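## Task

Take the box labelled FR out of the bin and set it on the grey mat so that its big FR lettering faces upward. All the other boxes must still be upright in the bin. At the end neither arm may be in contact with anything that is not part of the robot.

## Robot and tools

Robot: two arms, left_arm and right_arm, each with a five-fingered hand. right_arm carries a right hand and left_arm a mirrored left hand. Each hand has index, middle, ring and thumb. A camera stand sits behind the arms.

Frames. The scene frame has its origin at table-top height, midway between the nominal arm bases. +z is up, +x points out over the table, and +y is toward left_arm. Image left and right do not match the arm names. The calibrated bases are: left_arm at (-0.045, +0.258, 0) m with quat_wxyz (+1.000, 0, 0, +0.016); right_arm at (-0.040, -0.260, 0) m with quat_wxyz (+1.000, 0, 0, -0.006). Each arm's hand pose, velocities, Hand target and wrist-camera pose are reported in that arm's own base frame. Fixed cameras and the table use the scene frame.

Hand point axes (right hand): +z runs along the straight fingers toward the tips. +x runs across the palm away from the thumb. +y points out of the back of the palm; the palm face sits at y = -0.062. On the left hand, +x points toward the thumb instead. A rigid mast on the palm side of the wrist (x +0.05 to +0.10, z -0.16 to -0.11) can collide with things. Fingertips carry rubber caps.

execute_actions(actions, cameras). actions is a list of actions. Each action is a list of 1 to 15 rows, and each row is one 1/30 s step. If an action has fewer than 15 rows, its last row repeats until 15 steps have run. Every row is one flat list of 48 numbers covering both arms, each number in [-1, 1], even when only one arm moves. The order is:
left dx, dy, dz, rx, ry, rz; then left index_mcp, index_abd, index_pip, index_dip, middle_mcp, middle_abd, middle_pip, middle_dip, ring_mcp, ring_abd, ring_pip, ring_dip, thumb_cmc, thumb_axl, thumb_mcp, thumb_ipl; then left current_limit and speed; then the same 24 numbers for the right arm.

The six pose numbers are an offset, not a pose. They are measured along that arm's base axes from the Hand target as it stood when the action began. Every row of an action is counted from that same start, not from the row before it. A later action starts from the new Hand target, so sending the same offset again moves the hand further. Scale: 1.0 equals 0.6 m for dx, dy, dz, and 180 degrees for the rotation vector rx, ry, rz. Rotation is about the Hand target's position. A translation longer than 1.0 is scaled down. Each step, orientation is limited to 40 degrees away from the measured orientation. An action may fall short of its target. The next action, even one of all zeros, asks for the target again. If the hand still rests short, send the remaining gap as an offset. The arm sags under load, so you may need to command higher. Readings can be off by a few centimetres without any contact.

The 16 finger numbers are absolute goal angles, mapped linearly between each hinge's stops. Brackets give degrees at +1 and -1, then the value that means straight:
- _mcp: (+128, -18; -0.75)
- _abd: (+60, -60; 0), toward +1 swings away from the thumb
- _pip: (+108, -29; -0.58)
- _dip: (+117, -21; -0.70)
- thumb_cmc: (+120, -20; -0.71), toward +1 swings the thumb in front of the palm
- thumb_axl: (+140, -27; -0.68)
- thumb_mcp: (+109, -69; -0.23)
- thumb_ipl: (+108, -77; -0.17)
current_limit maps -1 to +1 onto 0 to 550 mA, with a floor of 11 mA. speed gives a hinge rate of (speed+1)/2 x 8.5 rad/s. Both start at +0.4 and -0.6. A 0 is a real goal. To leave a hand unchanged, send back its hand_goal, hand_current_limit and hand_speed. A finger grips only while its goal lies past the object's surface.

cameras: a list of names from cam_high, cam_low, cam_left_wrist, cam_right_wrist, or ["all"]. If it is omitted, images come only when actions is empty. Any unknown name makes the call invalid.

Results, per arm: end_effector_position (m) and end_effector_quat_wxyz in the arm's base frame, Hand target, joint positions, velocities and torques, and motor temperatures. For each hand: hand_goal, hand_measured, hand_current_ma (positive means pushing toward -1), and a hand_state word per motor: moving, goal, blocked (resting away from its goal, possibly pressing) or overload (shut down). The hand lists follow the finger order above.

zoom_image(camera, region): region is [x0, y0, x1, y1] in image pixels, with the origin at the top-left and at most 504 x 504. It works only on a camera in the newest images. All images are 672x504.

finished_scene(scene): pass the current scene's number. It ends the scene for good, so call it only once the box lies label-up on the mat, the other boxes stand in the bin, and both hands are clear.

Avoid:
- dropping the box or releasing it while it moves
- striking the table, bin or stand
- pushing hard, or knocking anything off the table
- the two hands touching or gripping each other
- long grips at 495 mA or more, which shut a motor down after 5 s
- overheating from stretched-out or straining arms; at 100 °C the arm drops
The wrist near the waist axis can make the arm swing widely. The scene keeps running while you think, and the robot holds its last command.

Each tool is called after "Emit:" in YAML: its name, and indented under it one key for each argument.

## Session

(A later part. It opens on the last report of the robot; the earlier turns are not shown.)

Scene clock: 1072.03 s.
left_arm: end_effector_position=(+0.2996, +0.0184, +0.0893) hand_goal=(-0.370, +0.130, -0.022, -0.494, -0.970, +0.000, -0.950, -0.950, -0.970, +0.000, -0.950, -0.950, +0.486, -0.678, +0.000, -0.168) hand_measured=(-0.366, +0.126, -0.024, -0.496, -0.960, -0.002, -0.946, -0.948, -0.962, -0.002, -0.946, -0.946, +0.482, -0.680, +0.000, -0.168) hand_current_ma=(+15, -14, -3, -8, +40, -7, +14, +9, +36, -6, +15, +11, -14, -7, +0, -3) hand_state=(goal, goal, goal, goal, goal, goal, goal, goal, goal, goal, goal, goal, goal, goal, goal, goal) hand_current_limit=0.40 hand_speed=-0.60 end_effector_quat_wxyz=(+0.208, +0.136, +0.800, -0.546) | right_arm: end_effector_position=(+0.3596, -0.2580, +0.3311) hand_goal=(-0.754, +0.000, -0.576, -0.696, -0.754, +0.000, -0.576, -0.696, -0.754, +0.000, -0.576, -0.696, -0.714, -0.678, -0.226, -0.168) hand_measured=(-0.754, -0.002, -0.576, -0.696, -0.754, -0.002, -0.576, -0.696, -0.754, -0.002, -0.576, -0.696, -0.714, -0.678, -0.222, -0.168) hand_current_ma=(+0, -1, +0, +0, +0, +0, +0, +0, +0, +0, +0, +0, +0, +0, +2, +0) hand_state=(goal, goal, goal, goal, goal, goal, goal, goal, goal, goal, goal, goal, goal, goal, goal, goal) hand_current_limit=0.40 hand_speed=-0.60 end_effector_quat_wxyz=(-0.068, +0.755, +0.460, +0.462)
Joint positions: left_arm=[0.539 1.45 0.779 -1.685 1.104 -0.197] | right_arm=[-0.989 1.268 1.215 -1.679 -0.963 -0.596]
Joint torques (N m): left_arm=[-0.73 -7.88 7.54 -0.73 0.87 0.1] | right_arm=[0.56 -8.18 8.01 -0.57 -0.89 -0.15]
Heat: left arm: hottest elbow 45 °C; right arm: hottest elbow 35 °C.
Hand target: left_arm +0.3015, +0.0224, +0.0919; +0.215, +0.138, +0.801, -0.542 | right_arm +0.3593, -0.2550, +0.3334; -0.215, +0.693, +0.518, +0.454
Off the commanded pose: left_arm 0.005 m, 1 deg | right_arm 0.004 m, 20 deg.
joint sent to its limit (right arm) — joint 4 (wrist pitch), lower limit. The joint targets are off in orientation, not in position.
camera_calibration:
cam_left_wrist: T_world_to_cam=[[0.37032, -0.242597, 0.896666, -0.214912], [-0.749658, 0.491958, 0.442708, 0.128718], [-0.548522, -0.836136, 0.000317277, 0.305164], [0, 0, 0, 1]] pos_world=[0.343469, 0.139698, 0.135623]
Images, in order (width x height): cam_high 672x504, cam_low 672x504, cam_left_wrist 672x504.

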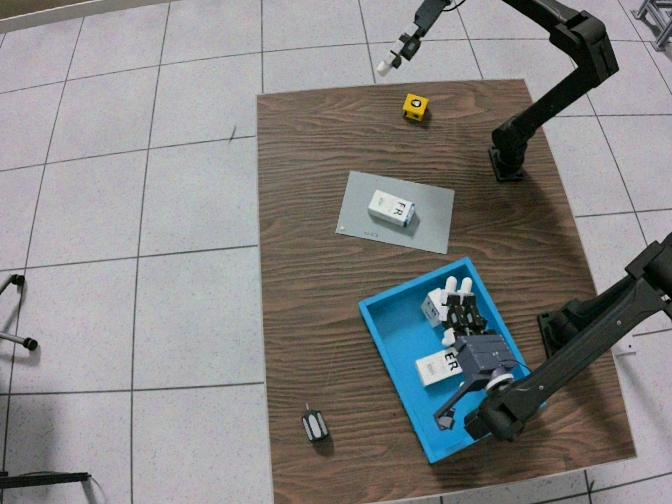

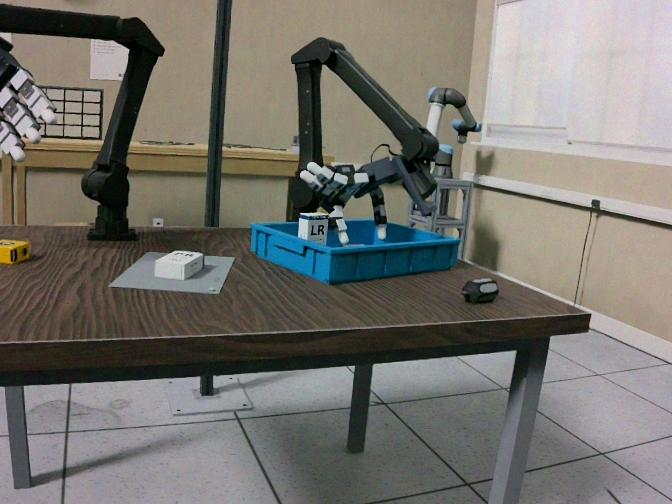

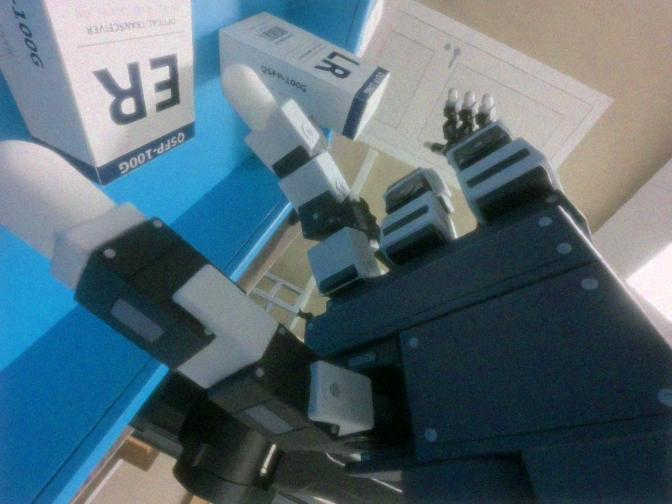

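Emit:
execute_actions:
  actions:
    - [[0.006,-0.002,-0.025,0,0,0,-0.37,0.13,-0.022,-0.493,-0.97,0,-0.95,-0.95,-0.97,0,-0.95,-0.95,0.486,-0.678,0,-0.168,0.4,-0.6,0,0,0,0,0,0,-0.754,0,-0.576,-0.696,-0.754,0,-0.576,-0.696,-0.754,0,-0.576,-0.696,-0.714,-0.678,-0.226,-0.168,0.4,-0.6]]
    - [[0,0,-0.024,0,0,0,-0.37,0.13,-0.022,-0.493,-0.97,0,-0.95,-0.95,-0.97,0,-0.95,-0.95,0.486,-0.678,0,-0.168,0.4,-0.6,0,0,0,0,0,0,-0.754,0,-0.576,-0.696,-0.754,0,-0.576,-0.696,-0.754,0,-0.576,-0.696,-0.714,-0.678,-0.226,-0.168,0.4,-0.6]]
  cameras: ["cam_high","cam_low","cam_left_wrist"]

Emit:
zoom_image:
  camera: "cam_high"
  region: [400, 250, 550, 430]

Scene clock: 1103.77 s.
left_arm: end_effector_position=(+0.3034, +0.0200, +0.0642) hand_goal=(-0.370, +0.130, -0.022, -0.494, -0.970, +0.000, -0.950, -0.950, -0.970, +0.000, -0.950, -0.950, +0.486, -0.678, +0.000, -0.168) hand_measured=(-0.366, +0.126, -0.024, -0.496, -0.960, -0.002, -0.946, -0.948, -0.962, -0.002, -0.946, -0.946, +0.482, -0.680, +0.000, -0.168) hand_current_ma=(+14, -14, -3, -8, +39, -7, +14, +9, +36, -6, +15, +11, -14, -7, +0, -3) hand_state=(goal, goal, goal, goal, goal, goal, goal, goal, goal, goal, goal, goal, goal, goal, goal, goal) hand_current_limit=0.40 hand_speed=-0.60 end_effector_quat_wxyz=(+0.214, +0.138, +0.800, -0.543) | right_arm: end_effector_position=(+0.3596, -0.2580, +0.3311) hand_goal=(-0.754, +0.000, -0.576, -0.696, -0.754, +0.000, -0.576, -0.696, -0.754, +0.000, -0.576, -0.696, -0.714, -0.678, -0.226, -0.168) hand_measured=(-0.754, -0.002, -0.576, -0.696, -0.754, -0.002, -0.576, -0.696, -0.754, -0.002, -0.576, -0.696, -0.714, -0.678, -0.222, -0.168) hand_current_ma=(+0, -1, +0, +0, +0, +0, +0, +0, +0, +0, +0, +0, +0, +0, +2, +0) hand_state=(goal, goal, goal, goal, goal, goal, goal, goal, goal, goal, goal, goal, goal, goal, goal, goal) hand_current_limit=0.40 hand_speed=-0.60 end_effector_quat_wxyz=(-0.068, +0.755, +0.460, +0.462)
Joint positions: left_arm=[0.539 1.505 0.755 -1.594 1.109 -0.196] | right_arm=[-0.989 1.268 1.215 -1.679 -0.963 -0.596]
Joint torques (N m): left_arm=[-1.49 -7.47 6.74 -0.23 0.96 -0.02] | right_arm=[0.56 -8 7.99 -0.58 -0.88 -0.16]
Motor temperatures (°C): left_arm=[26 32 44 27 28 25] | right_arm=[26 33 35 25 30 29]
Heat: left arm: hottest elbow 44 °C; right arm: hottest elbow 35 °C.
Hand target: left_arm +0.3051, +0.0212, +0.0625; +0.215, +0.138, +0.801, -0.542 | right_arm +0.3593, -0.2550, +0.3334; -0.215, +0.693, +0.518, +0.454
Off the commanded pose: left_arm 0.003 m, 0 deg | right_arm 0.004 m, 20 deg.
joint sent to its limit (right arm) — joint 4 (wrist pitch), lower limit. The joint targets are off in orientation, not in position.
camera_calibration:
cam_left_wrist: T_world_to_cam=[[0.359774, -0.244299, 0.900489, -0.190426], [-0.756779, 0.48811, 0.43478, 0.144676], [-0.545754, -0.837894, -0.00927097, 0.308318], [0, 0, 0, 1]] pos_world=[0.346264, 0.141199, 0.111433]
Images, in order (width x height): cam_high 672x504, cam_low 672x504, cam_left_wrist 672x504.

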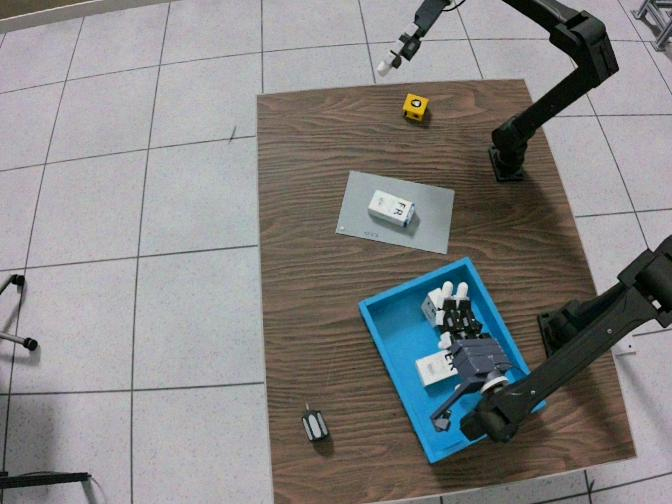

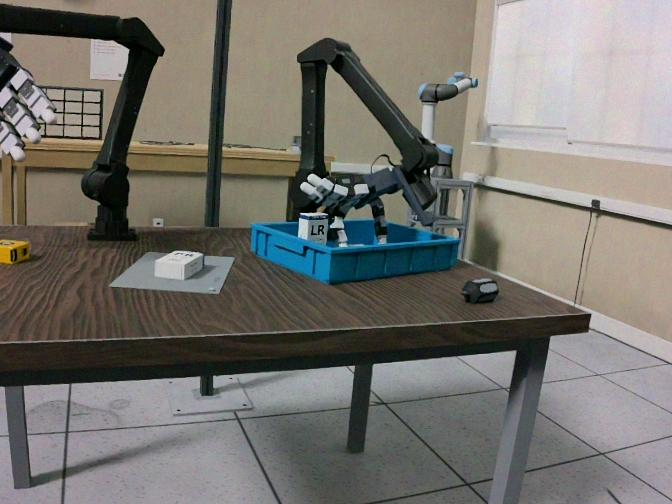

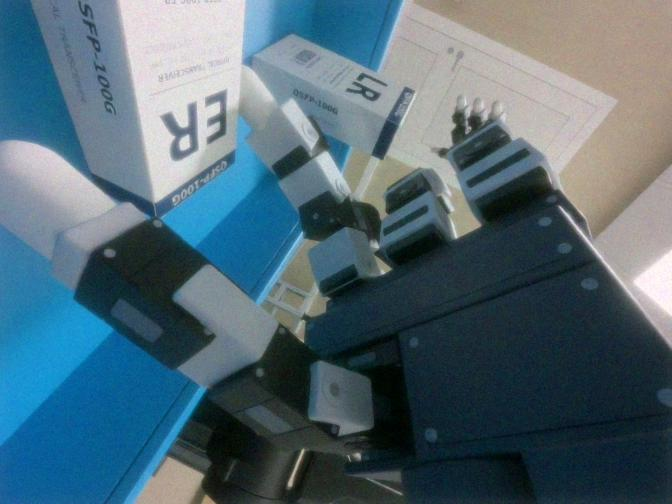

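Scaled by 2.800.

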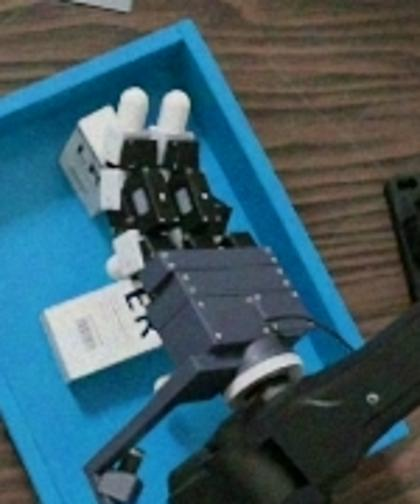

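Emit:
execute_actions:
  actions:
    - [[0.002,-0.009,0,0,0,0,-0.36,0.13,0.08,-0.49,-0.97,0,-0.95,-0.95,-0.97,0,-0.95,-0.95,0.486,-0.678,0.09,-0.16,0.4,-0.8,0,0,0,0,0,0,-0.754,0,-0.576,-0.696,-0.754,0,-0.576,-0.696,-0.754,0,-0.576,-0.696,-0.714,-0.678,-0.226,-0.168,0.4,-0.6]]
    - [[0,0,0,0,0,0,-0.35,0.13,0.18,-0.48,-0.97,0,-0.95,-0.95,-0.97,0,-0.95,-0.95,0.486,-0.678,0.18,-0.155,0.4,-0.8,0,0,0,0,0,0,-0.754,0,-0.576,-0.696,-0.754,0,-0.576,-0.696,-0.754,0,-0.576,-0.696,-0.714,-0.678,-0.226,-0.168,0.4,-0.6]]
  cameras: ["cam_left_wrist"]

Scene clock: 1130.47 s.
left_arm: end_effector_position=(+0.3053, +0.0179, +0.0621) hand_goal=(-0.350, +0.130, +0.180, -0.480, -0.970, +0.000, -0.950, -0.950, -0.970, +0.000, -0.950, -0.950, +0.486, -0.678, +0.180, -0.156) hand_measured=(-0.372, +0.126, +0.122, -0.490, -0.960, -0.002, -0.946, -0.948, -0.962, -0.002, -0.946, -0.946, +0.480, -0.680, +0.124, -0.166) hand_current_ma=(-99, -14, -254, -42, +39, -7, +14, +9, +36, -6, +15, +11, -24, -7, -325, -48) hand_state=(blocked, goal, blocked, goal, goal, goal, goal, goal, goal, goal, goal, goal, goal, goal, blocked, goal) hand_current_limit=0.40 hand_speed=-0.80 end_effector_quat_wxyz=(+0.215, +0.135, +0.800, -0.543) | right_arm: end_effector_position=(+0.3596, -0.2580, +0.3311) hand_goal=(-0.754, +0.000, -0.576, -0.696, -0.754, +0.000, -0.576, -0.696, -0.754, +0.000, -0.576, -0.696, -0.714, -0.678, -0.226, -0.168) hand_measured=(-0.754, -0.002, -0.576, -0.696, -0.754, -0.002, -0.576, -0.696, -0.754, -0.002, -0.576, -0.696, -0.714, -0.678, -0.222, -0.168) hand_current_ma=(+0, -1, +0, +0, +0, +0, +0, +0, +0, +0, +0, +0, +0, +0, +2, +0) hand_state=(goal, goal, goal, goal, goal, goal, goal, goal, goal, goal, goal, goal, goal, goal, goal, goal) hand_current_limit=0.40 hand_speed=-0.60 end_effector_quat_wxyz=(-0.068, +0.755, +0.460, +0.462)
Joint positions: left_arm=[0.53 1.505 0.75 -1.57 1.12 -0.219] | right_arm=[-0.989 1.268 1.215 -1.679 -0.963 -0.596]
Joint torques (N m): left_arm=[-2.2 -8.41 6.53 -0.24 1.01 -0.07] | right_arm=[0.56 -8.18 7.99 -0.58 -0.89 -0.16]
Heat: left arm: hottest elbow 43 °C; right arm: hottest elbow 35 °C.
Hand target: left_arm +0.3064, +0.0158, +0.0626; +0.215, +0.138, +0.801, -0.542 | right_arm +0.3593, -0.2550, +0.3334; -0.215, +0.693, +0.518, +0.454
Off the commanded pose: left_arm 0.002 m, 0 deg | right_arm 0.004 m, 20 deg.
joint sent to its limit (right arm) — joint 4 (wrist pitch), lower limit. The joint targets are off in orientation, not in position.
camera_calibration:
cam_left_wrist: T_world_to_cam=[[0.36197, -0.24045, 0.900645, -0.190519], [-0.759733, 0.483762, 0.434489, 0.149078], [-0.540171, -0.841521, -0.00757073, 0.305916], [0, 0, 0, 1]] pos_world=[0.347469, 0.139506, 0.109134]
Images, in order (width x height): cam_left_wrist 672x504.

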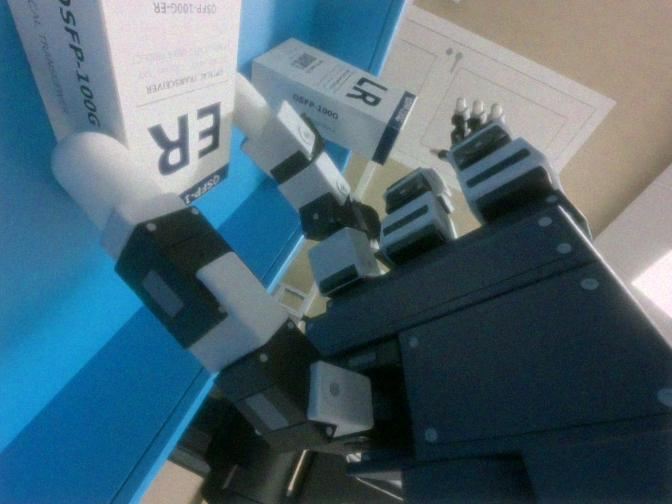

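Emit:
execute_actions:
  actions:
    - [[0,0,0,0,0,0,-0.34,0.13,0.27,-0.47,-0.97,0,-0.95,-0.95,-0.97,0,-0.95,-0.95,0.486,-0.678,0.24,-0.15,0.4,-0.8,0,0,0,0,0,0,-0.754,0,-0.576,-0.696,-0.754,0,-0.576,-0.696,-0.754,0,-0.576,-0.696,-0.714,-0.678,-0.226,-0.168,0.4,-0.6]]
    - [[0,0,0,0,0,0,-0.34,0.13,0.34,-0.47,-0.97,0,-0.95,-0.95,-0.97,0,-0.95,-0.95,0.486,-0.678,0.28,-0.15,0.4,-0.8,0,0,0,0,0,0,-0.754,0,-0.576,-0.696,-0.754,0,-0.576,-0.696,-0.754,0,-0.576,-0.696,-0.714,-0.678,-0.226,-0.168,0.4,-0.6]]
  cameras: ["cam_left_wrist"]

Scene clock: 1137.97 s.
left_arm: end_effector_position=(+0.3053, +0.0179, +0.0621) hand_goal=(-0.340, +0.130, +0.340, -0.470, -0.970, +0.000, -0.950, -0.950, -0.970, +0.000, -0.950, -0.950, +0.486, -0.678, +0.280, -0.150) hand_measured=(-0.376, +0.126, +0.136, -0.490, -0.960, -0.002, -0.946, -0.948, -0.962, -0.002, -0.946, -0.946, +0.478, -0.680, +0.124, -0.166) hand_current_ma=(-166, -14, -385, -86, +39, -7, +14, +9, +36, -6, +15, +11, -30, -8, -385, -83) hand_state=(blocked, goal, blocked, blocked, goal, goal, goal, goal, goal, goal, goal, goal, goal, goal, blocked, goal) hand_current_limit=0.40 hand_speed=-0.80 end_effector_quat_wxyz=(+0.215, +0.135, +0.800, -0.543) | right_arm: end_effector_position=(+0.3596, -0.2580, +0.3311) hand_goal=(-0.754, +0.000, -0.576, -0.696, -0.754, +0.000, -0.576, -0.696, -0.754, +0.000, -0.576, -0.696, -0.714, -0.678, -0.226, -0.168) hand_measured=(-0.754, -0.002, -0.576, -0.696, -0.754, -0.002, -0.576, -0.696, -0.754, -0.002, -0.576, -0.696, -0.714, -0.678, -0.222, -0.168) hand_current_ma=(+0, -1, +0, +0, +0, +0, +0, +0, +0, +0, +0, +0, +0, +0, +2, +0) hand_state=(goal, goal, goal, goal, goal, goal, goal, goal, goal, goal, goal, goal, goal, goal, goal, goal) hand_current_limit=0.40 hand_speed=-0.60 end_effector_quat_wxyz=(-0.068, +0.755, +0.460, +0.462)
Joint positions: left_arm=[0.53 1.505 0.75 -1.57 1.12 -0.219] | right_arm=[-0.989 1.268 1.215 -1.679 -0.963 -0.596]
Joint torques (N m): left_arm=[-2.26 -8.35 6.53 -0.24 1.01 -0.08] | right_arm=[0.62 -8.12 7.99 -0.58 -0.89 -0.15]
Heat: left arm: hottest elbow 43 °C; right arm: hottest elbow 35 °C.
Hand target: left_arm +0.3064, +0.0158, +0.0626; +0.215, +0.138, +0.801, -0.542 | right_arm +0.3593, -0.2550, +0.3334; -0.215, +0.693, +0.518, +0.454
Off the commanded pose: left_arm 0.002 m, 0 deg | right_arm 0.004 m, 20 deg.
joint sent to its limit (right arm) — joint 4 (wrist pitch), lower limit. The joint targets are off in orientation, not in position.
camera_calibration:
cam_left_wrist: T_world_to_cam=[[0.36197, -0.24045, 0.900645, -0.190519], [-0.759733, 0.483762, 0.434489, 0.149078], [-0.540171, -0.841521, -0.00757073, 0.305916], [0, 0, 0, 1]] pos_world=[0.347469, 0.139506, 0.109134]
Images, in order (width x height): cam_left_wrist 672x504.

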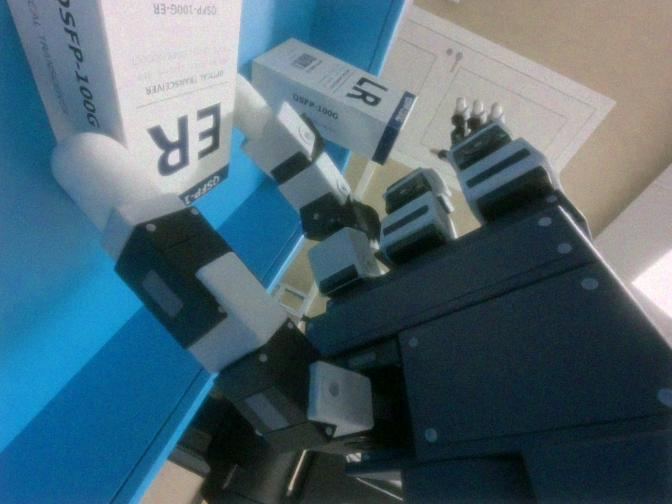

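Emit:
execute_actions:
  actions:
    - [[0,0,0.058,0,0,0,-0.34,0.13,0.34,-0.47,-0.97,0,-0.95,-0.95,-0.97,0,-0.95,-0.95,0.486,-0.678,0.28,-0.15,0.4,-0.8,0,0,0,0,0,0,-0.754,0,-0.576,-0.696,-0.754,0,-0.576,-0.696,-0.754,0,-0.576,-0.696,-0.714,-0.678,-0.226,-0.168,0.4,-0.6]]
    - [[0.016,0.003,0.053,0,0,0,-0.34,0.13,0.34,-0.47,-0.97,0,-0.95,-0.95,-0.97,0,-0.95,-0.95,0.486,-0.678,0.28,-0.15,0.4,-0.8,0,0,0,0,0,0,-0.754,0,-0.576,-0.696,-0.754,0,-0.576,-0.696,-0.754,0,-0.576,-0.696,-0.714,-0.678,-0.226,-0.168,0.4,-0.6]]
  cameras: ["cam_low","cam_left_wrist"]

Scene clock: 1157.60 s.
left_arm: end_effector_position=(+0.3079, +0.0150, +0.1198) hand_goal=(-0.340, +0.130, +0.340, -0.470, -0.970, +0.000, -0.950, -0.950, -0.970, +0.000, -0.950, -0.950, +0.486, -0.678, +0.280, -0.150) hand_measured=(-0.378, +0.126, +0.142, -0.490, -0.960, -0.002, -0.946, -0.948, -0.960, -0.002, -0.946, -0.946, +0.474, -0.682, +0.124, -0.166) hand_current_ma=(-174, -14, -385, -86, +42, -7, +14, +9, +39, -6, +15, +11, -49, -16, -385, -84) hand_state=(blocked, goal, blocked, blocked, goal, goal, goal, goal, goal, goal, goal, goal, goal, goal, blocked, goal) hand_current_limit=0.40 hand_speed=-0.80 end_effector_quat_wxyz=(+0.218, +0.128, +0.808, -0.532) | right_arm: end_effector_position=(+0.3596, -0.2580, +0.3311) hand_goal=(-0.754, +0.000, -0.576, -0.696, -0.754, +0.000, -0.576, -0.696, -0.754, +0.000, -0.576, -0.696, -0.714, -0.678, -0.226, -0.168) hand_measured=(-0.754, -0.002, -0.576, -0.696, -0.754, -0.002, -0.576, -0.696, -0.754, -0.002, -0.576, -0.696, -0.714, -0.678, -0.222, -0.168) hand_current_ma=(+0, -1, +0, +0, +0, +0, +0, +0, +0, +0, +0, +0, +0, +0, +2, +0) hand_state=(goal, goal, goal, goal, goal, goal, goal, goal, goal, goal, goal, goal, goal, goal, goal, goal) hand_current_limit=0.40 hand_speed=-0.60 end_effector_quat_wxyz=(-0.068, +0.755, +0.460, +0.462)
Joint positions: left_arm=[0.509 1.356 0.81 -1.675 1.131 -0.325] | right_arm=[-0.989 1.268 1.215 -1.679 -0.963 -0.596]
Joint torques (N m): left_arm=[-2.14 -6.65 11.02 -0.95 1.08 -0.06] | right_arm=[0.44 -8.12 7.99 -0.54 -0.89 -0.16]
Heat: left arm: hottest elbow 42 °C; right arm: hottest elbow 35 °C.
Hand target: left_arm +0.3160, +0.0177, +0.1291; +0.215, +0.138, +0.801, -0.542 | right_arm +0.3593, -0.2550, +0.3334; -0.215, +0.693, +0.518, +0.454
Off the commanded pose: left_arm 0.013 m, 2 deg | right_arm 0.004 m, 20 deg.
joint sent to its limit (left arm) — joint 4 (wrist pitch), lower limit. The joint targets still meet the commanded pose.
joint sent to its limit (right arm) — joint 4 (wrist pitch), lower limit. The joint targets are off in orientation, not in position.
camera_calibration:
cam_left_wrist: T_world_to_cam=[[0.369763, -0.253089, 0.893992, -0.245517], [-0.767848, 0.458525, 0.447397, 0.128671], [-0.523149, -0.851881, -0.0247883, 0.302212], [0, 0, 0, 1]] pos_world=[0.347684, 0.136312, 0.169415]
Images, in order (width x height): cam_low 672x504, cam_left_wrist 672x504.

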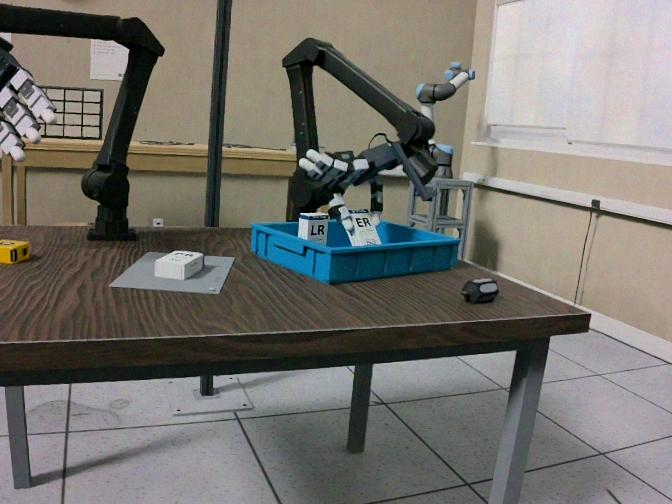

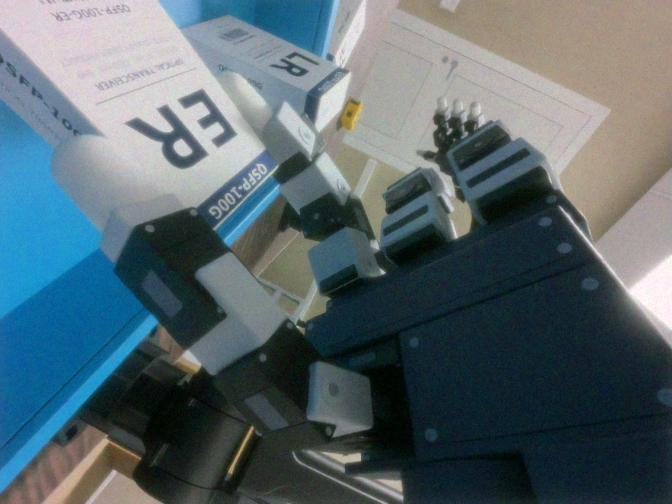

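Emit:
zoom_image:
  camera: "cam_low"
  region: [240, 130, 470, 290]

Scaled by 2.191.

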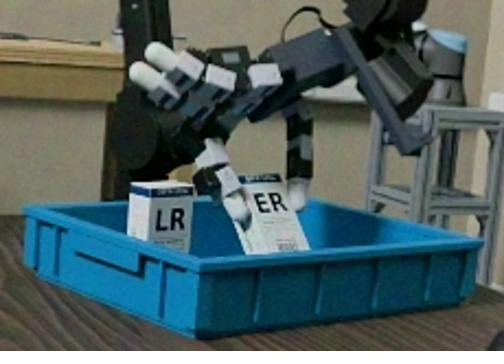

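Emit:
execute_actions:
  actions:
    - [[0.035,0.006,0.03,0,0,0,-0.34,0.13,0.34,-0.47,-0.97,0,-0.95,-0.95,-0.97,0,-0.95,-0.95,0.486,-0.678,0.28,-0.15,0.4,-0.8,0,0,0,0,0,0,-0.754,0,-0.576,-0.696,-0.754,0,-0.576,-0.696,-0.754,0,-0.576,-0.696,-0.714,-0.678,-0.226,-0.168,0.4,-0.6]]
    - [[0.04,0.007,0.02,0,0,0,-0.34,0.13,0.34,-0.47,-0.97,0,-0.95,-0.95,-0.97,0,-0.95,-0.95,0.486,-0.678,0.28,-0.15,0.4,-0.8,0,0,0,0,0,0,-0.754,0,-0.576,-0.696,-0.754,0,-0.576,-0.696,-0.754,0,-0.576,-0.696,-0.714,-0.678,-0.226,-0.168,0.4,-0.6]]
  cameras: ["cam_high","cam_low","cam_left_wrist"]

Emit:
zoom_image:
  camera: "cam_low"
  region: [240, 130, 470, 290]

Emit:
zoom_image:
  camera: "cam_high"
  region: [350, 250, 550, 470]

Scene clock: 1172.20 s.
left_arm: end_effector_position=(+0.3506, +0.0231, +0.1490) hand_goal=(-0.340, +0.130, +0.340, -0.470, -0.970, +0.000, -0.950, -0.950, -0.970, +0.000, -0.950, -0.950, +0.486, -0.678, +0.280, -0.150) hand_measured=(-0.378, +0.126, +0.144, -0.490, -0.960, -0.002, -0.946, -0.948, -0.960, -0.002, -0.946, -0.946, +0.472, -0.682, +0.124, -0.166) hand_current_ma=(-176, -14, -385, -86, +42, -7, +14, +9, +39, -6, +15, +11, -58, -20, -385, -84) hand_state=(blocked, goal, blocked, blocked, goal, goal, goal, goal, goal, goal, goal, goal, goal, goal, blocked, goal) hand_current_limit=0.40 hand_speed=-0.80 end_effector_quat_wxyz=(+0.218, +0.124, +0.809, -0.531) | right_arm: end_effector_position=(+0.3596, -0.2580, +0.3311) hand_goal=(-0.754, +0.000, -0.576, -0.696, -0.754, +0.000, -0.576, -0.696, -0.754, +0.000, -0.576, -0.696, -0.714, -0.678, -0.226, -0.168) hand_measured=(-0.754, -0.002, -0.576, -0.696, -0.754, -0.002, -0.576, -0.696, -0.754, -0.002, -0.576, -0.696, -0.714, -0.678, -0.222, -0.168) hand_current_ma=(+0, -1, +0, +0, +0, +0, +0, +0, +0, +0, +0, +0, +0, +0, +2, +0) hand_state=(goal, goal, goal, goal, goal, goal, goal, goal, goal, goal, goal, goal, goal, goal, goal, goal) hand_current_limit=0.40 hand_speed=-0.60 end_effector_quat_wxyz=(-0.068, +0.755, +0.460, +0.462)
Joint positions: left_arm=[0.466 1.401 0.954 -1.681 1.158 -0.432] | right_arm=[-0.989 1.268 1.215 -1.679 -0.963 -0.596]
Joint torques (N m): left_arm=[-2.26 -8 12.11 -0.58 1.16 -0.07] | right_arm=[0.56 -8.06 8.01 -0.59 -0.89 -0.15]
Heat: left arm: hottest elbow 43 °C; right arm: hottest elbow 35 °C.
Hand target: left_arm +0.3610, +0.0254, +0.1591; +0.215, +0.138, +0.801, -0.542 | right_arm +0.3593, -0.2550, +0.3334; -0.215, +0.693, +0.518, +0.454
Off the commanded pose: left_arm 0.015 m, 2 deg | right_arm 0.004 m, 20 deg.
joint sent to its limit (left arm) — joint 4 (wrist pitch), lower limit. The joint targets still meet the commanded pose.
joint sent to its limit (right arm) — joint 4 (wrist pitch), lower limit. The joint targets are off in orientation, not in position.
camera_calibration:
cam_left_wrist: T_world_to_cam=[[0.376577, -0.25032, 0.891925, -0.287427], [-0.769641, 0.451329, 0.451614, 0.144881], [-0.5156, -0.856529, -0.0226959, 0.32942], [0, 0, 0, 1]] pos_world=[0.389594, 0.144821, 0.19841]
Images, in order (width x height): cam_high 672x504, cam_low 672x504, cam_left_wrist 672x504.

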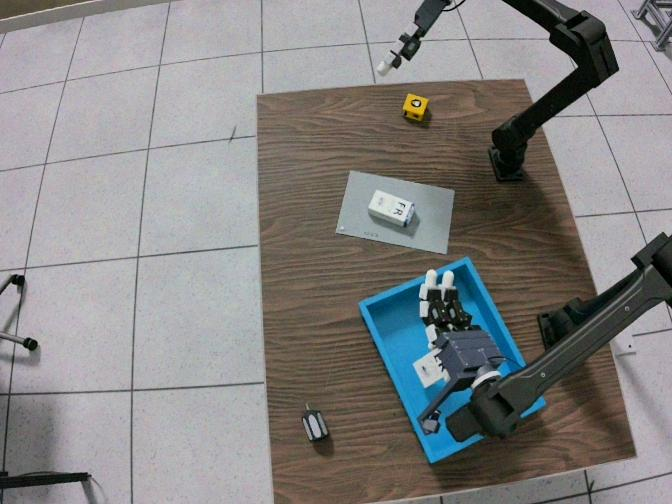

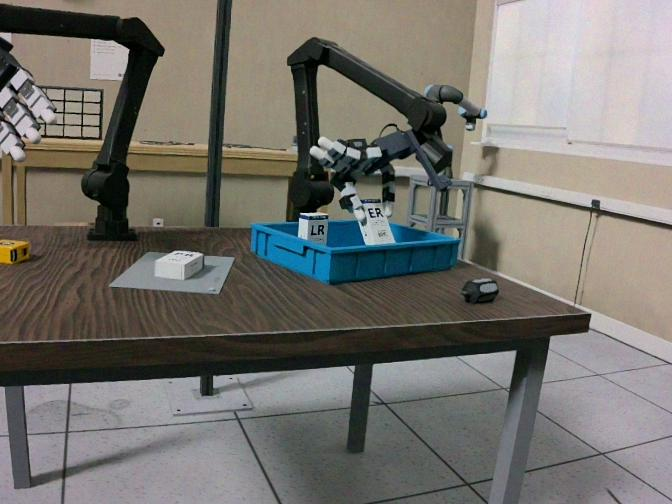

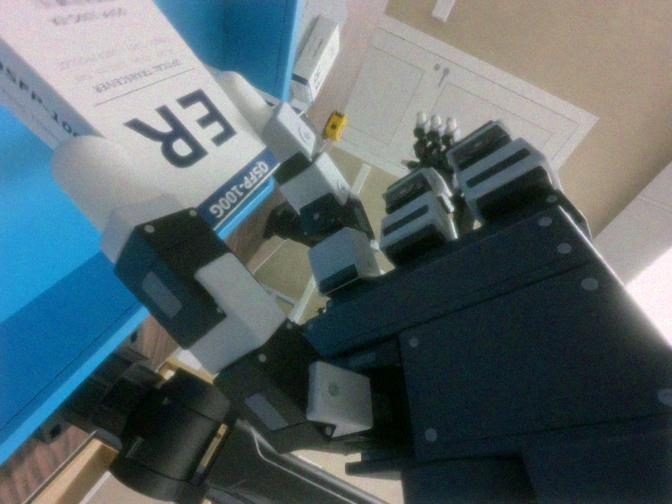

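Scaled by 2.191.

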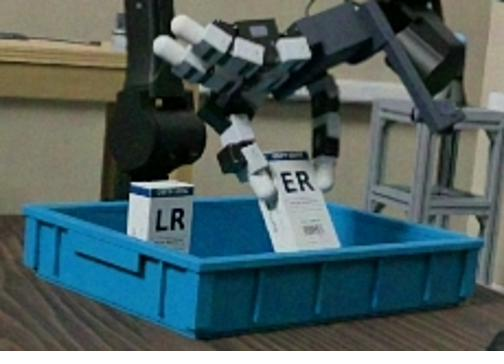

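Scaled by 2.291.

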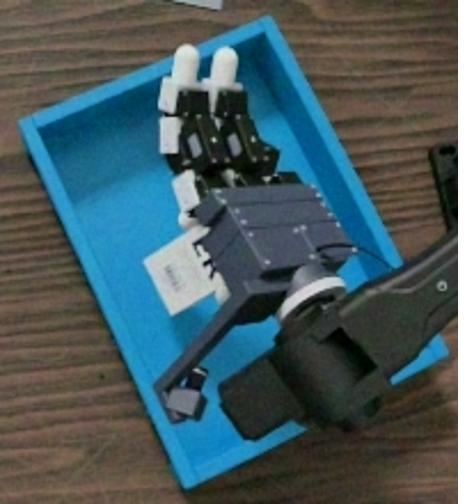

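Emit:
execute_actions:
  actions:
    - [[-0.042,-0.008,0,0,0,0,-0.34,0.13,0.34,-0.47,-0.97,0,-0.95,-0.95,-0.97,0,-0.95,-0.95,0.486,-0.678,0.28,-0.15,0.4,-0.8,0,0,0,0,0,0,-0.754,0,-0.576,-0.696,-0.754,0,-0.576,-0.696,-0.754,0,-0.576,-0.696,-0.714,-0.678,-0.226,-0.168,0.4,-0.6]]
    - [[-0.042,-0.008,-0.01,0,0,0,-0.34,0.13,0.34,-0.47,-0.97,0,-0.95,-0.95,-0.97,0,-0.95,-0.95,0.486,-0.678,0.28,-0.15,0.4,-0.8,0,0,0,0,0,0,-0.754,0,-0.576,-0.696,-0.754,0,-0.576,-0.696,-0.754,0,-0.576,-0.696,-0.714,-0.678,-0.226,-0.168,0.4,-0.6]]
    - [[0,0,-0.025,0,0,0,-0.34,0.13,0.34,-0.47,-0.97,0,-0.95,-0.95,-0.97,0,-0.95,-0.95,0.486,-0.678,0.28,-0.15,0.4,-0.8,0,0,0,0,0,0,-0.754,0,-0.576,-0.696,-0.754,0,-0.576,-0.696,-0.754,0,-0.576,-0.696,-0.714,-0.678,-0.226,-0.168,0.4,-0.6]]
  cameras: ["cam_low","cam_left_wrist"]

Emit:
zoom_image:
  camera: "cam_low"
  region: [240, 130, 470, 290]

Scene clock: 1190.57 s.
left_arm: end_effector_position=(+0.3094, +0.0119, +0.1357) hand_goal=(-0.340, +0.130, +0.340, -0.470, -0.970, +0.000, -0.950, -0.950, -0.970, +0.000, -0.950, -0.950, +0.486, -0.678, +0.280, -0.150) hand_measured=(-0.378, +0.126, +0.146, -0.490, -0.960, -0.002, -0.946, -0.948, -0.960, -0.002, -0.946, -0.946, +0.472, -0.682, +0.124, -0.166) hand_current_ma=(-177, -10, -385, -86, +42, -7, +14, +9, +39, -6, +15, +11, -57, -21, -385, -85) hand_state=(blocked, goal, blocked, blocked, goal, goal, goal, goal, goal, goal, goal, goal, goal, goal, blocked, goal) hand_current_limit=0.40 hand_speed=-0.80 end_effector_quat_wxyz=(+0.217, +0.130, +0.812, -0.525) | right_arm: end_effector_position=(+0.3596, -0.2580, +0.3311) hand_goal=(-0.754, +0.000, -0.576, -0.696, -0.754, +0.000, -0.576, -0.696, -0.754, +0.000, -0.576, -0.696, -0.714, -0.678, -0.226, -0.168) hand_measured=(-0.754, -0.002, -0.576, -0.696, -0.754, -0.002, -0.576, -0.696, -0.754, -0.002, -0.576, -0.696, -0.714, -0.678, -0.222, -0.168) hand_current_ma=(+0, -1, +0, +0, +0, +0, +0, +0, +0, +0, +0, +0, +0, +0, +2, +0) hand_state=(goal, goal, goal, goal, goal, goal, goal, goal, goal, goal, goal, goal, goal, goal, goal, goal) hand_current_limit=0.40 hand_speed=-0.60 end_effector_quat_wxyz=(-0.068, +0.755, +0.460, +0.462)
Joint positions: left_arm=[0.49 1.312 0.831 -1.681 1.131 -0.383] | right_arm=[-0.989 1.268 1.215 -1.679 -0.963 -0.596]
Joint torques (N m): left_arm=[-0.73 -6.36 8.96 -0.64 1.12 0.13] | right_arm=[0.56 -8.18 7.99 -0.55 -0.9 -0.16]
Heat: left arm: hottest elbow 44 °C; right arm: hottest elbow 35 °C.
Hand target: left_arm +0.3105, +0.0158, +0.1381; +0.215, +0.138, +0.801, -0.542 | right_arm +0.3593, -0.2550, +0.3334; -0.215, +0.693, +0.518, +0.454
Off the commanded pose: left_arm 0.005 m, 2 deg | right_arm 0.004 m, 20 deg.
joint sent to its limit (left arm) — joint 4 (wrist pitch), lower limit. The joint targets are off in orientation, not in position.
joint sent to its limit (right arm) — joint 4 (wrist pitch), lower limit. The joint targets are off in orientation, not in position.
camera_calibration:
cam_left_wrist: T_world_to_cam=[[0.37068, -0.267504, 0.889403, -0.260643], [-0.767593, 0.450886, 0.455525, 0.12309], [-0.522874, -0.851554, -0.0381998, 0.302535], [0, 0, 0, 1]] pos_world=[0.349285, 0.132402, 0.187303]
Images, in order (width x height): cam_low 672x504, cam_left_wrist 672x504.

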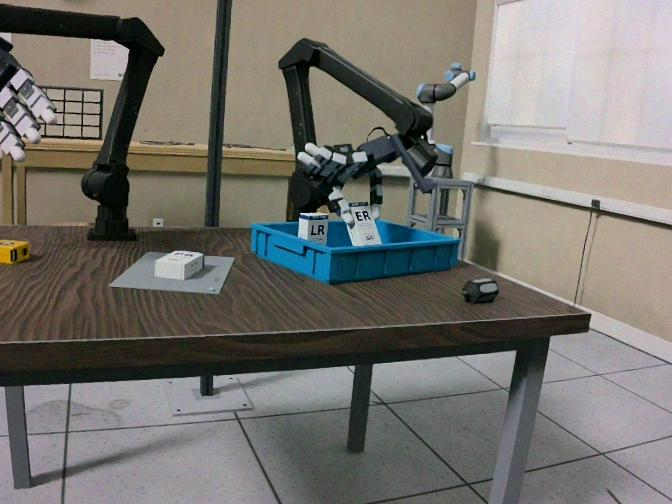

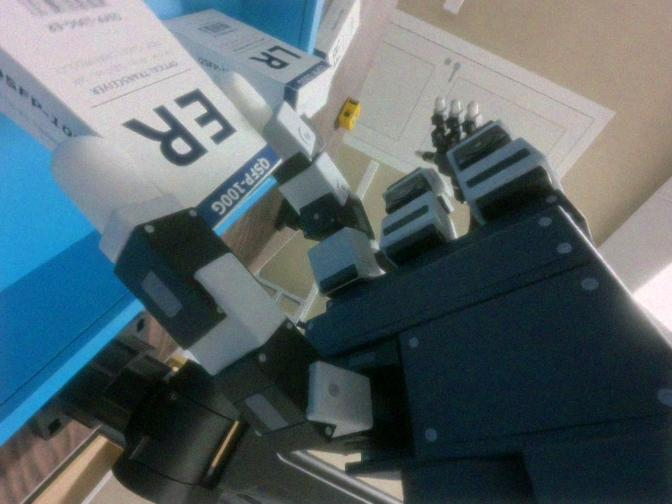

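Scaled by 2.191.

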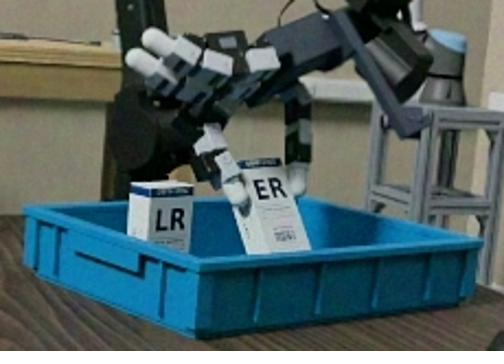

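Emit:
execute_actions:
  actions:
    - [[0,0,-0.033,0,0,0,-0.34,0.13,0.34,-0.47,-0.97,0,-0.95,-0.95,-0.97,0,-0.95,-0.95,0.486,-0.678,0.28,-0.15,0.4,-0.8,0,0,0,0,0,0,-0.754,0,-0.576,-0.696,-0.754,0,-0.576,-0.696,-0.754,0,-0.576,-0.696,-0.714,-0.678,-0.226,-0.168,0.4,-0.6]]
  cameras: ["cam_low"]

Emit:
execute_actions:
  actions:
    - [[0.031,0.005,0.01,0,0,0,-0.34,0.13,0.34,-0.47,-0.97,0,-0.95,-0.95,-0.97,0,-0.95,-0.95,0.486,-0.678,0.28,-0.15,0.4,-0.8,0,0,0,0,0,0,-0.754,0,-0.576,-0.696,-0.754,0,-0.576,-0.696,-0.754,0,-0.576,-0.696,-0.714,-0.678,-0.226,-0.168,0.4,-0.6]]
    - [[0.038,0.007,0.005,0,0,0,-0.34,0.13,0.34,-0.47,-0.97,0,-0.95,-0.95,-0.97,0,-0.95,-0.95,0.486,-0.678,0.28,-0.15,0.4,-0.8,0,0,0,0,0,0,-0.754,0,-0.576,-0.696,-0.754,0,-0.576,-0.696,-0.754,0,-0.576,-0.696,-0.714,-0.678,-0.226,-0.168,0.4,-0.6]]
  cameras: ["cam_low","cam_left_wrist"]

Emit:
zoom_image:
  camera: "cam_low"
  region: [240, 130, 470, 290]

Scene clock: 1205.30 s.
left_arm: end_effector_position=(+0.3087, +0.0119, +0.1146) hand_goal=(-0.340, +0.130, +0.340, -0.470, -0.970, +0.000, -0.950, -0.950, -0.970, +0.000, -0.950, -0.950, +0.486, -0.678, +0.280, -0.150) hand_measured=(-0.384, +0.130, +0.158, -0.490, -0.960, -0.002, -0.946, -0.948, -0.960, -0.002, -0.946, -0.946, +0.472, -0.682, +0.124, -0.166) hand_current_ma=(-202, +2, -385, -86, +42, -7, +14, +9, +39, -6, +15, +11, -58, -21, -385, -92) hand_state=(blocked, goal, blocked, blocked, goal, goal, goal, goal, goal, goal, goal, goal, goal, goal, blocked, goal) hand_current_limit=0.40 hand_speed=-0.80 end_effector_quat_wxyz=(+0.211, +0.132, +0.805, -0.538) | right_arm: end_effector_position=(+0.3596, -0.2580, +0.3311) hand_goal=(-0.754, +0.000, -0.576, -0.696, -0.754, +0.000, -0.576, -0.696, -0.754, +0.000, -0.576, -0.696, -0.714, -0.678, -0.226, -0.168) hand_measured=(-0.754, -0.002, -0.576, -0.696, -0.754, -0.002, -0.576, -0.696, -0.754, -0.002, -0.576, -0.696, -0.714, -0.678, -0.222, -0.168) hand_current_ma=(+0, -1, +0, +0, +0, +0, +0, +0, +0, +0, +0, +0, +0, +0, +2, +0) hand_state=(goal, goal, goal, goal, goal, goal, goal, goal, goal, goal, goal, goal, goal, goal, goal, goal) hand_current_limit=0.40 hand_speed=-0.60 end_effector_quat_wxyz=(-0.068, +0.755, +0.460, +0.462)
Joint positions: left_arm=[0.499 1.381 0.812 -1.681 1.13 -0.306] | right_arm=[-0.989 1.268 1.215 -1.679 -0.963 -0.596]
Joint torques (N m): left_arm=[-0.79 -7.41 8.49 -0.77 0.99 0.15] | right_arm=[0.56 -8.12 8.02 -0.57 -0.9 -0.16]
Heat: left arm: hottest elbow 43 °C; right arm: hottest elbow 35 °C.
Hand target: left_arm +0.3105, +0.0158, +0.1183; +0.215, +0.138, +0.801, -0.542 | right_arm +0.3593, -0.2550, +0.3334; -0.215, +0.693, +0.518, +0.454
Off the commanded pose: left_arm 0.006 m, 1 deg | right_arm 0.004 m, 20 deg.
joint sent to its limit (left arm) — joint 4 (wrist pitch), lower limit. The joint targets still meet the commanded pose.
joint sent to its limit (right arm) — joint 4 (wrist pitch), lower limit. The joint targets are off in orientation, not in position.
Images, in order (width x height): cam_low 672x504.

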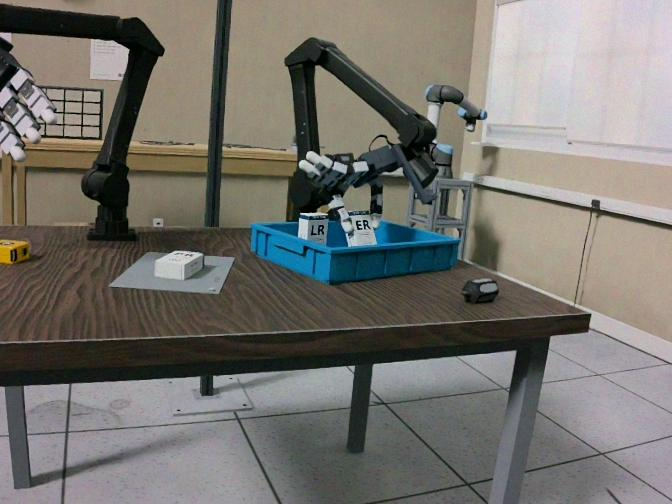

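Scene clock: 1206.50 s.
left_arm: end_effector_position=(+0.3415, +0.0208, +0.1186) hand_goal=(-0.340, +0.130, +0.340, -0.470, -0.970, +0.000, -0.950, -0.950, -0.970, +0.000, -0.950, -0.950, +0.486, -0.678, +0.280, -0.150) hand_measured=(-0.384, +0.130, +0.158, -0.490, -0.960, -0.002, -0.946, -0.948, -0.960, -0.002, -0.946, -0.946, +0.470, -0.684, +0.124, -0.166) hand_current_ma=(-202, -2, -385, -86, +42, -7, +14, +9, +39, -6, +15, +11, -62, -23, -385, -94) hand_state=(blocked, goal, blocked, blocked, goal, goal, goal, goal, goal, goal, goal, goal, goal, goal, blocked, goal) hand_current_limit=0.40 hand_speed=-0.80 end_effector_quat_wxyz=(+0.212, +0.130, +0.801, -0.544) | right_arm: end_effector_position=(+0.3596, -0.2580, +0.3311) hand_goal=(-0.754, +0.000, -0.576, -0.696, -0.754, +0.000, -0.576, -0.696, -0.754, +0.000, -0.576, -0.696, -0.714, -0.678, -0.226, -0.168) hand_measured=(-0.754, -0.002, -0.576, -0.696, -0.754, -0.002, -0.576, -0.696, -0.754, -0.002, -0.576, -0.696, -0.714, -0.678, -0.222, -0.168) hand_current_ma=(+0, -1, +0, +0, +0, +0, +0, +0, +0, +0, +0, +0, +0, +0, +2, +0) hand_state=(goal, goal, goal, goal, goal, goal, goal, goal, goal, goal, goal, goal, goal, goal, goal, goal) hand_current_limit=0.40 hand_speed=-0.60 end_effector_quat_wxyz=(-0.068, +0.755, +0.460, +0.462)
Joint positions: left_arm=[0.48 1.463 0.904 -1.684 1.153 -0.324] | right_arm=[-0.989 1.268 1.215 -1.679 -0.963 -0.596]
Joint torques (N m): left_arm=[-2.26 -8.59 11.06 -0.65 1.08 -0.07] | right_arm=[0.56 -8.18 7.99 -0.58 -0.9 -0.15]
Heat: left arm: hottest elbow 43 °C; right arm: hottest elbow 35 °C.
Hand target: left_arm +0.3520, +0.0231, +0.1273; +0.215, +0.138, +0.801, -0.542 | right_arm +0.3593, -0.2550, +0.3334; -0.215, +0.693, +0.518, +0.454
Off the commanded pose: left_arm 0.014 m, 1 deg | right_arm 0.004 m, 20 deg.
joint sent to its limit (left arm) — joint 4 (wrist pitch), lower limit. The joint targets still meet the commanded pose.
joint sent to its limit (right arm) — joint 4 (wrist pitch), lower limit. The joint targets are off in orientation, not in position.
camera_calibration:
cam_left_wrist: T_world_to_cam=[[0.374063, -0.236938, 0.896626, -0.257604], [-0.756469, 0.481344, 0.442789, 0.14857], [-0.536499, -0.843901, 0.000817054, 0.326059], [0, 0, 0, 1]] pos_world=[0.383679, 0.142612, 0.164923]
Images, in order (width x height): cam_low 672x504, cam_left_wrist 672x504.

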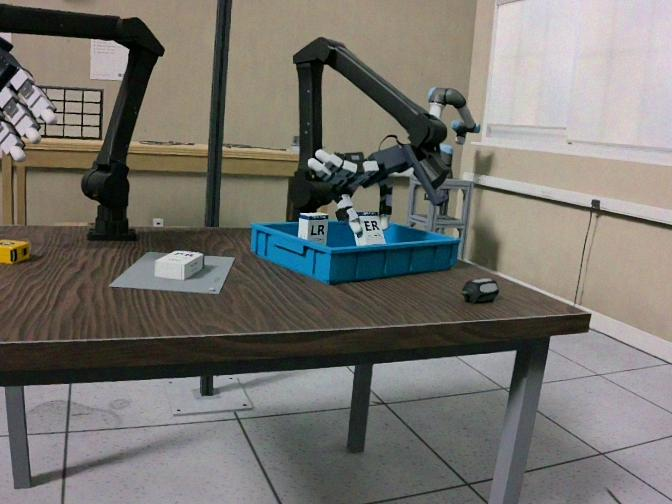

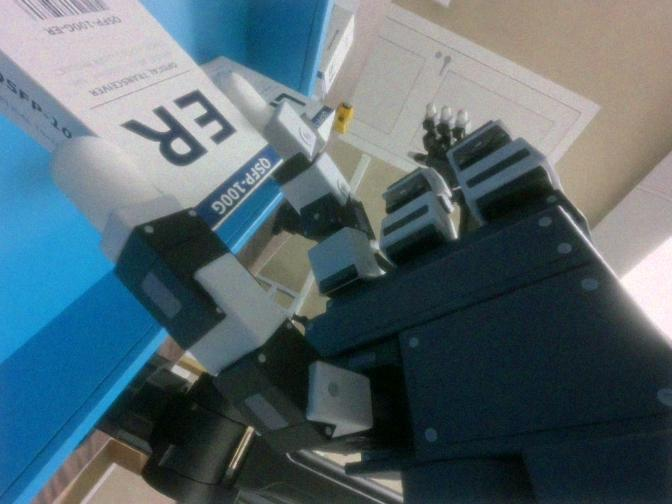

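Scaled by 2.191.

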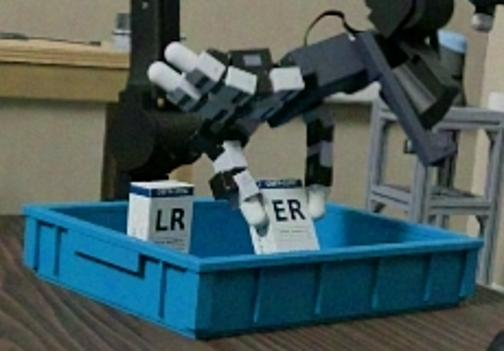

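Emit:
execute_actions:
  actions:
    - [[-0.008,0,0.035,0,0,0,-0.34,0.13,0.34,-0.47,-0.97,0,-0.95,-0.95,-0.97,0,-0.95,-0.95,0.486,-0.678,0.28,-0.15,0.4,-0.8,0,0,0,0,0,0,-0.754,0,-0.576,-0.696,-0.754,0,-0.576,-0.696,-0.754,0,-0.576,-0.696,-0.714,-0.678,-0.226,-0.168,0.4,-0.6]]
    - [[-0.005,0.003,0.005,-0.0135,0.0766,0.0333,-0.34,0.13,0.34,-0.47,-0.97,0,-0.95,-0.95,-0.97,0,-0.95,-0.95,0.486,-0.678,0.28,-0.15,0.4,-0.8,0,0,0,0,0,0,-0.754,0,-0.576,-0.696,-0.754,0,-0.576,-0.696,-0.754,0,-0.576,-0.696,-0.714,-0.678,-0.226,-0.168,0.4,-0.6]]
    - [[0,0.003,0,-0.0215,0.0747,0.0333,-0.34,0.13,0.34,-0.47,-0.97,0,-0.95,-0.95,-0.97,0,-0.95,-0.95,0.486,-0.678,0.28,-0.15,0.4,-0.8,0,0,0,0,0,0,-0.754,0,-0.576,-0.696,-0.754,0,-0.576,-0.696,-0.754,0,-0.576,-0.696,-0.714,-0.678,-0.226,-0.168,0.4,-0.6]]
  cameras: ["cam_high","cam_low","cam_left_wrist"]

Emit:
zoom_image:
  camera: "cam_low"
  region: [240, 130, 470, 290]

Emit:
zoom_image:
  camera: "cam_high"
  region: [350, 250, 550, 470]

Scene clock: 1243.83 s.
left_arm: end_effector_position=(+0.3327, +0.0236, +0.1402) hand_goal=(-0.340, +0.130, +0.340, -0.470, -0.970, +0.000, -0.950, -0.950, -0.970, +0.000, -0.950, -0.950, +0.486, -0.678, +0.280, -0.150) hand_measured=(-0.384, +0.130, +0.158, -0.490, -0.960, -0.002, -0.946, -0.948, -0.960, -0.002, -0.946, -0.946, +0.474, -0.682, +0.124, -0.168) hand_current_ma=(-202, -2, -385, -86, +43, -8, +14, +9, +38, -7, +15, +11, -48, -20, -385, -98) hand_state=(blocked, goal, blocked, blocked, goal, goal, goal, goal, goal, goal, goal, goal, goal, goal, blocked, goal) hand_current_limit=0.40 hand_speed=-0.80 end_effector_quat_wxyz=(+0.075, -0.096, +0.805, -0.581) | right_arm: end_effector_position=(+0.3596, -0.2580, +0.3311) hand_goal=(-0.754, +0.000, -0.576, -0.696, -0.754, +0.000, -0.576, -0.696, -0.754, +0.000, -0.576, -0.696, -0.714, -0.678, -0.226, -0.168) hand_measured=(-0.754, -0.002, -0.576, -0.696, -0.754, -0.002, -0.576, -0.696, -0.754, -0.002, -0.576, -0.696, -0.714, -0.678, -0.222, -0.168) hand_current_ma=(+0, -1, +0, +0, +0, +0, +0, +0, +0, +0, +0, +0, +0, +0, +2, +0) hand_state=(goal, goal, goal, goal, goal, goal, goal, goal, goal, goal, goal, goal, goal, goal, goal, goal) hand_current_limit=0.40 hand_speed=-0.60 end_effector_quat_wxyz=(-0.068, +0.755, +0.460, +0.462)
Joint positions: left_arm=[0.472 1.498 1.017 -1.685 1.183 -0.93] | right_arm=[-0.989 1.268 1.215 -1.679 -0.963 -0.596]
Joint torques (N m): left_arm=[-2.2 -10.17 12.1 -0.51 1.06 -0.18] | right_arm=[0.62 -7.94 7.99 -0.58 -0.89 -0.15]
Heat: left arm: hottest elbow 44 °C; right arm: hottest elbow 35 °C.
Hand target: left_arm +0.3442, +0.0266, +0.1513; +0.082, -0.088, +0.808, -0.577 | right_arm +0.3593, -0.2550, +0.3334; -0.215, +0.693, +0.518, +0.454
Off the commanded pose: left_arm 0.016 m, 1 deg | right_arm 0.004 m, 20 deg.
joint sent to its limit (left arm) — joint 4 (wrist pitch), lower limit. The joint targets still meet the commanded pose.
joint sent to its limit (right arm) — joint 4 (wrist pitch), lower limit. The joint targets are off in orientation, not in position.
camera_calibration:
cam_left_wrist: T_world_to_cam=[[0.777325, -0.0275153, 0.628498, -0.374323], [-0.562911, 0.415643, 0.714404, 0.0300517], [-0.280888, -0.909112, 0.307601, 0.197202], [0, 0, 0, 1]] pos_world=[0.363278, 0.156488, 0.153132]
Images, in order (width x height): cam_high 672x504, cam_low 672x504, cam_left_wrist 672x504.

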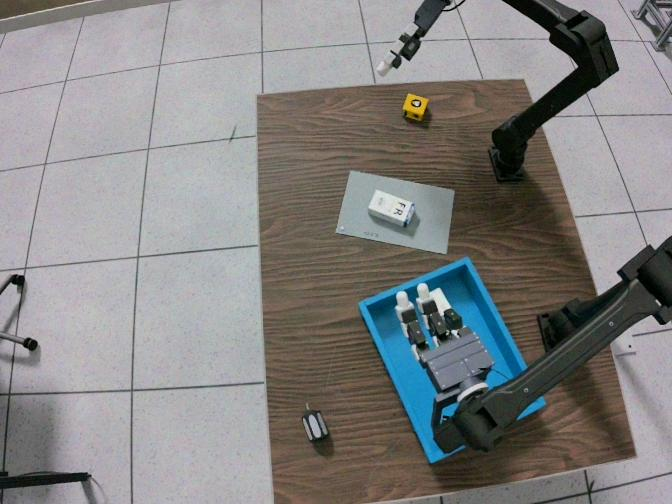

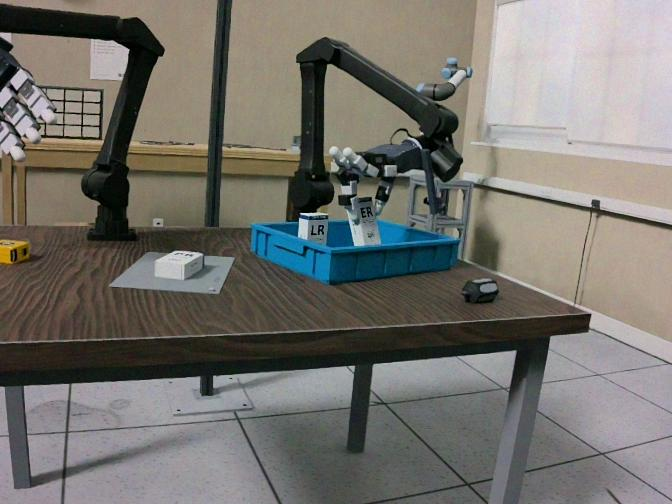

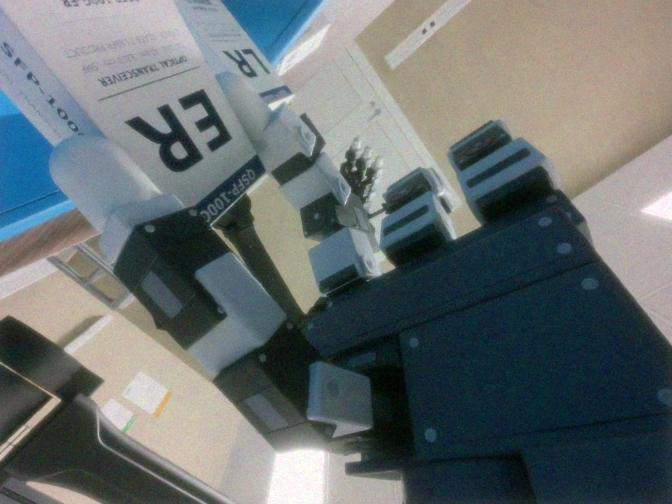

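Scaled by 2.191.

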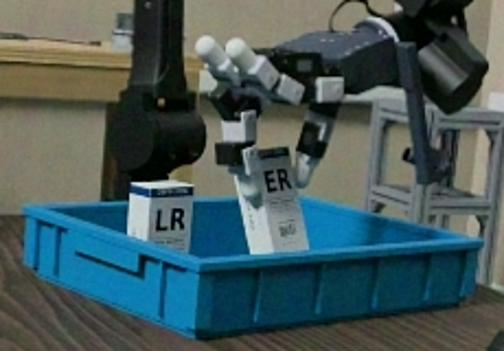

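Scaled by 2.291.

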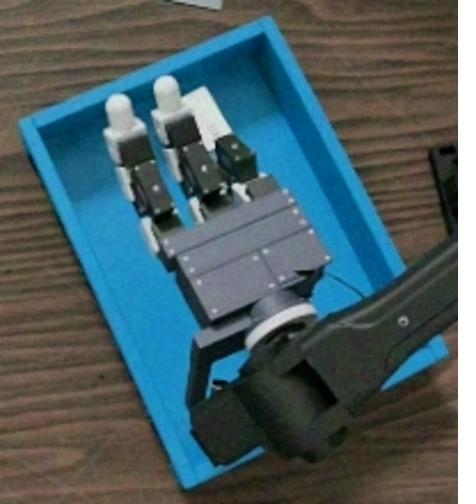

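Emit:
zoom_image:
  camera: "cam_left_wrist"
  region: [0, 0, 340, 260]

Scaled by 1.482.

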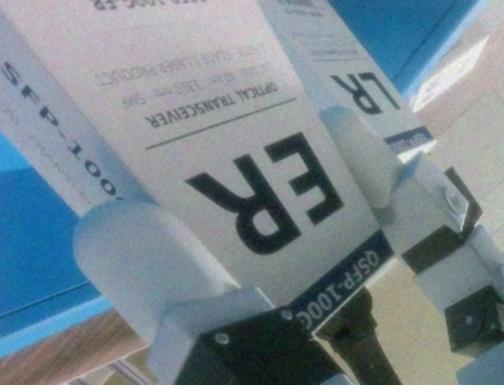

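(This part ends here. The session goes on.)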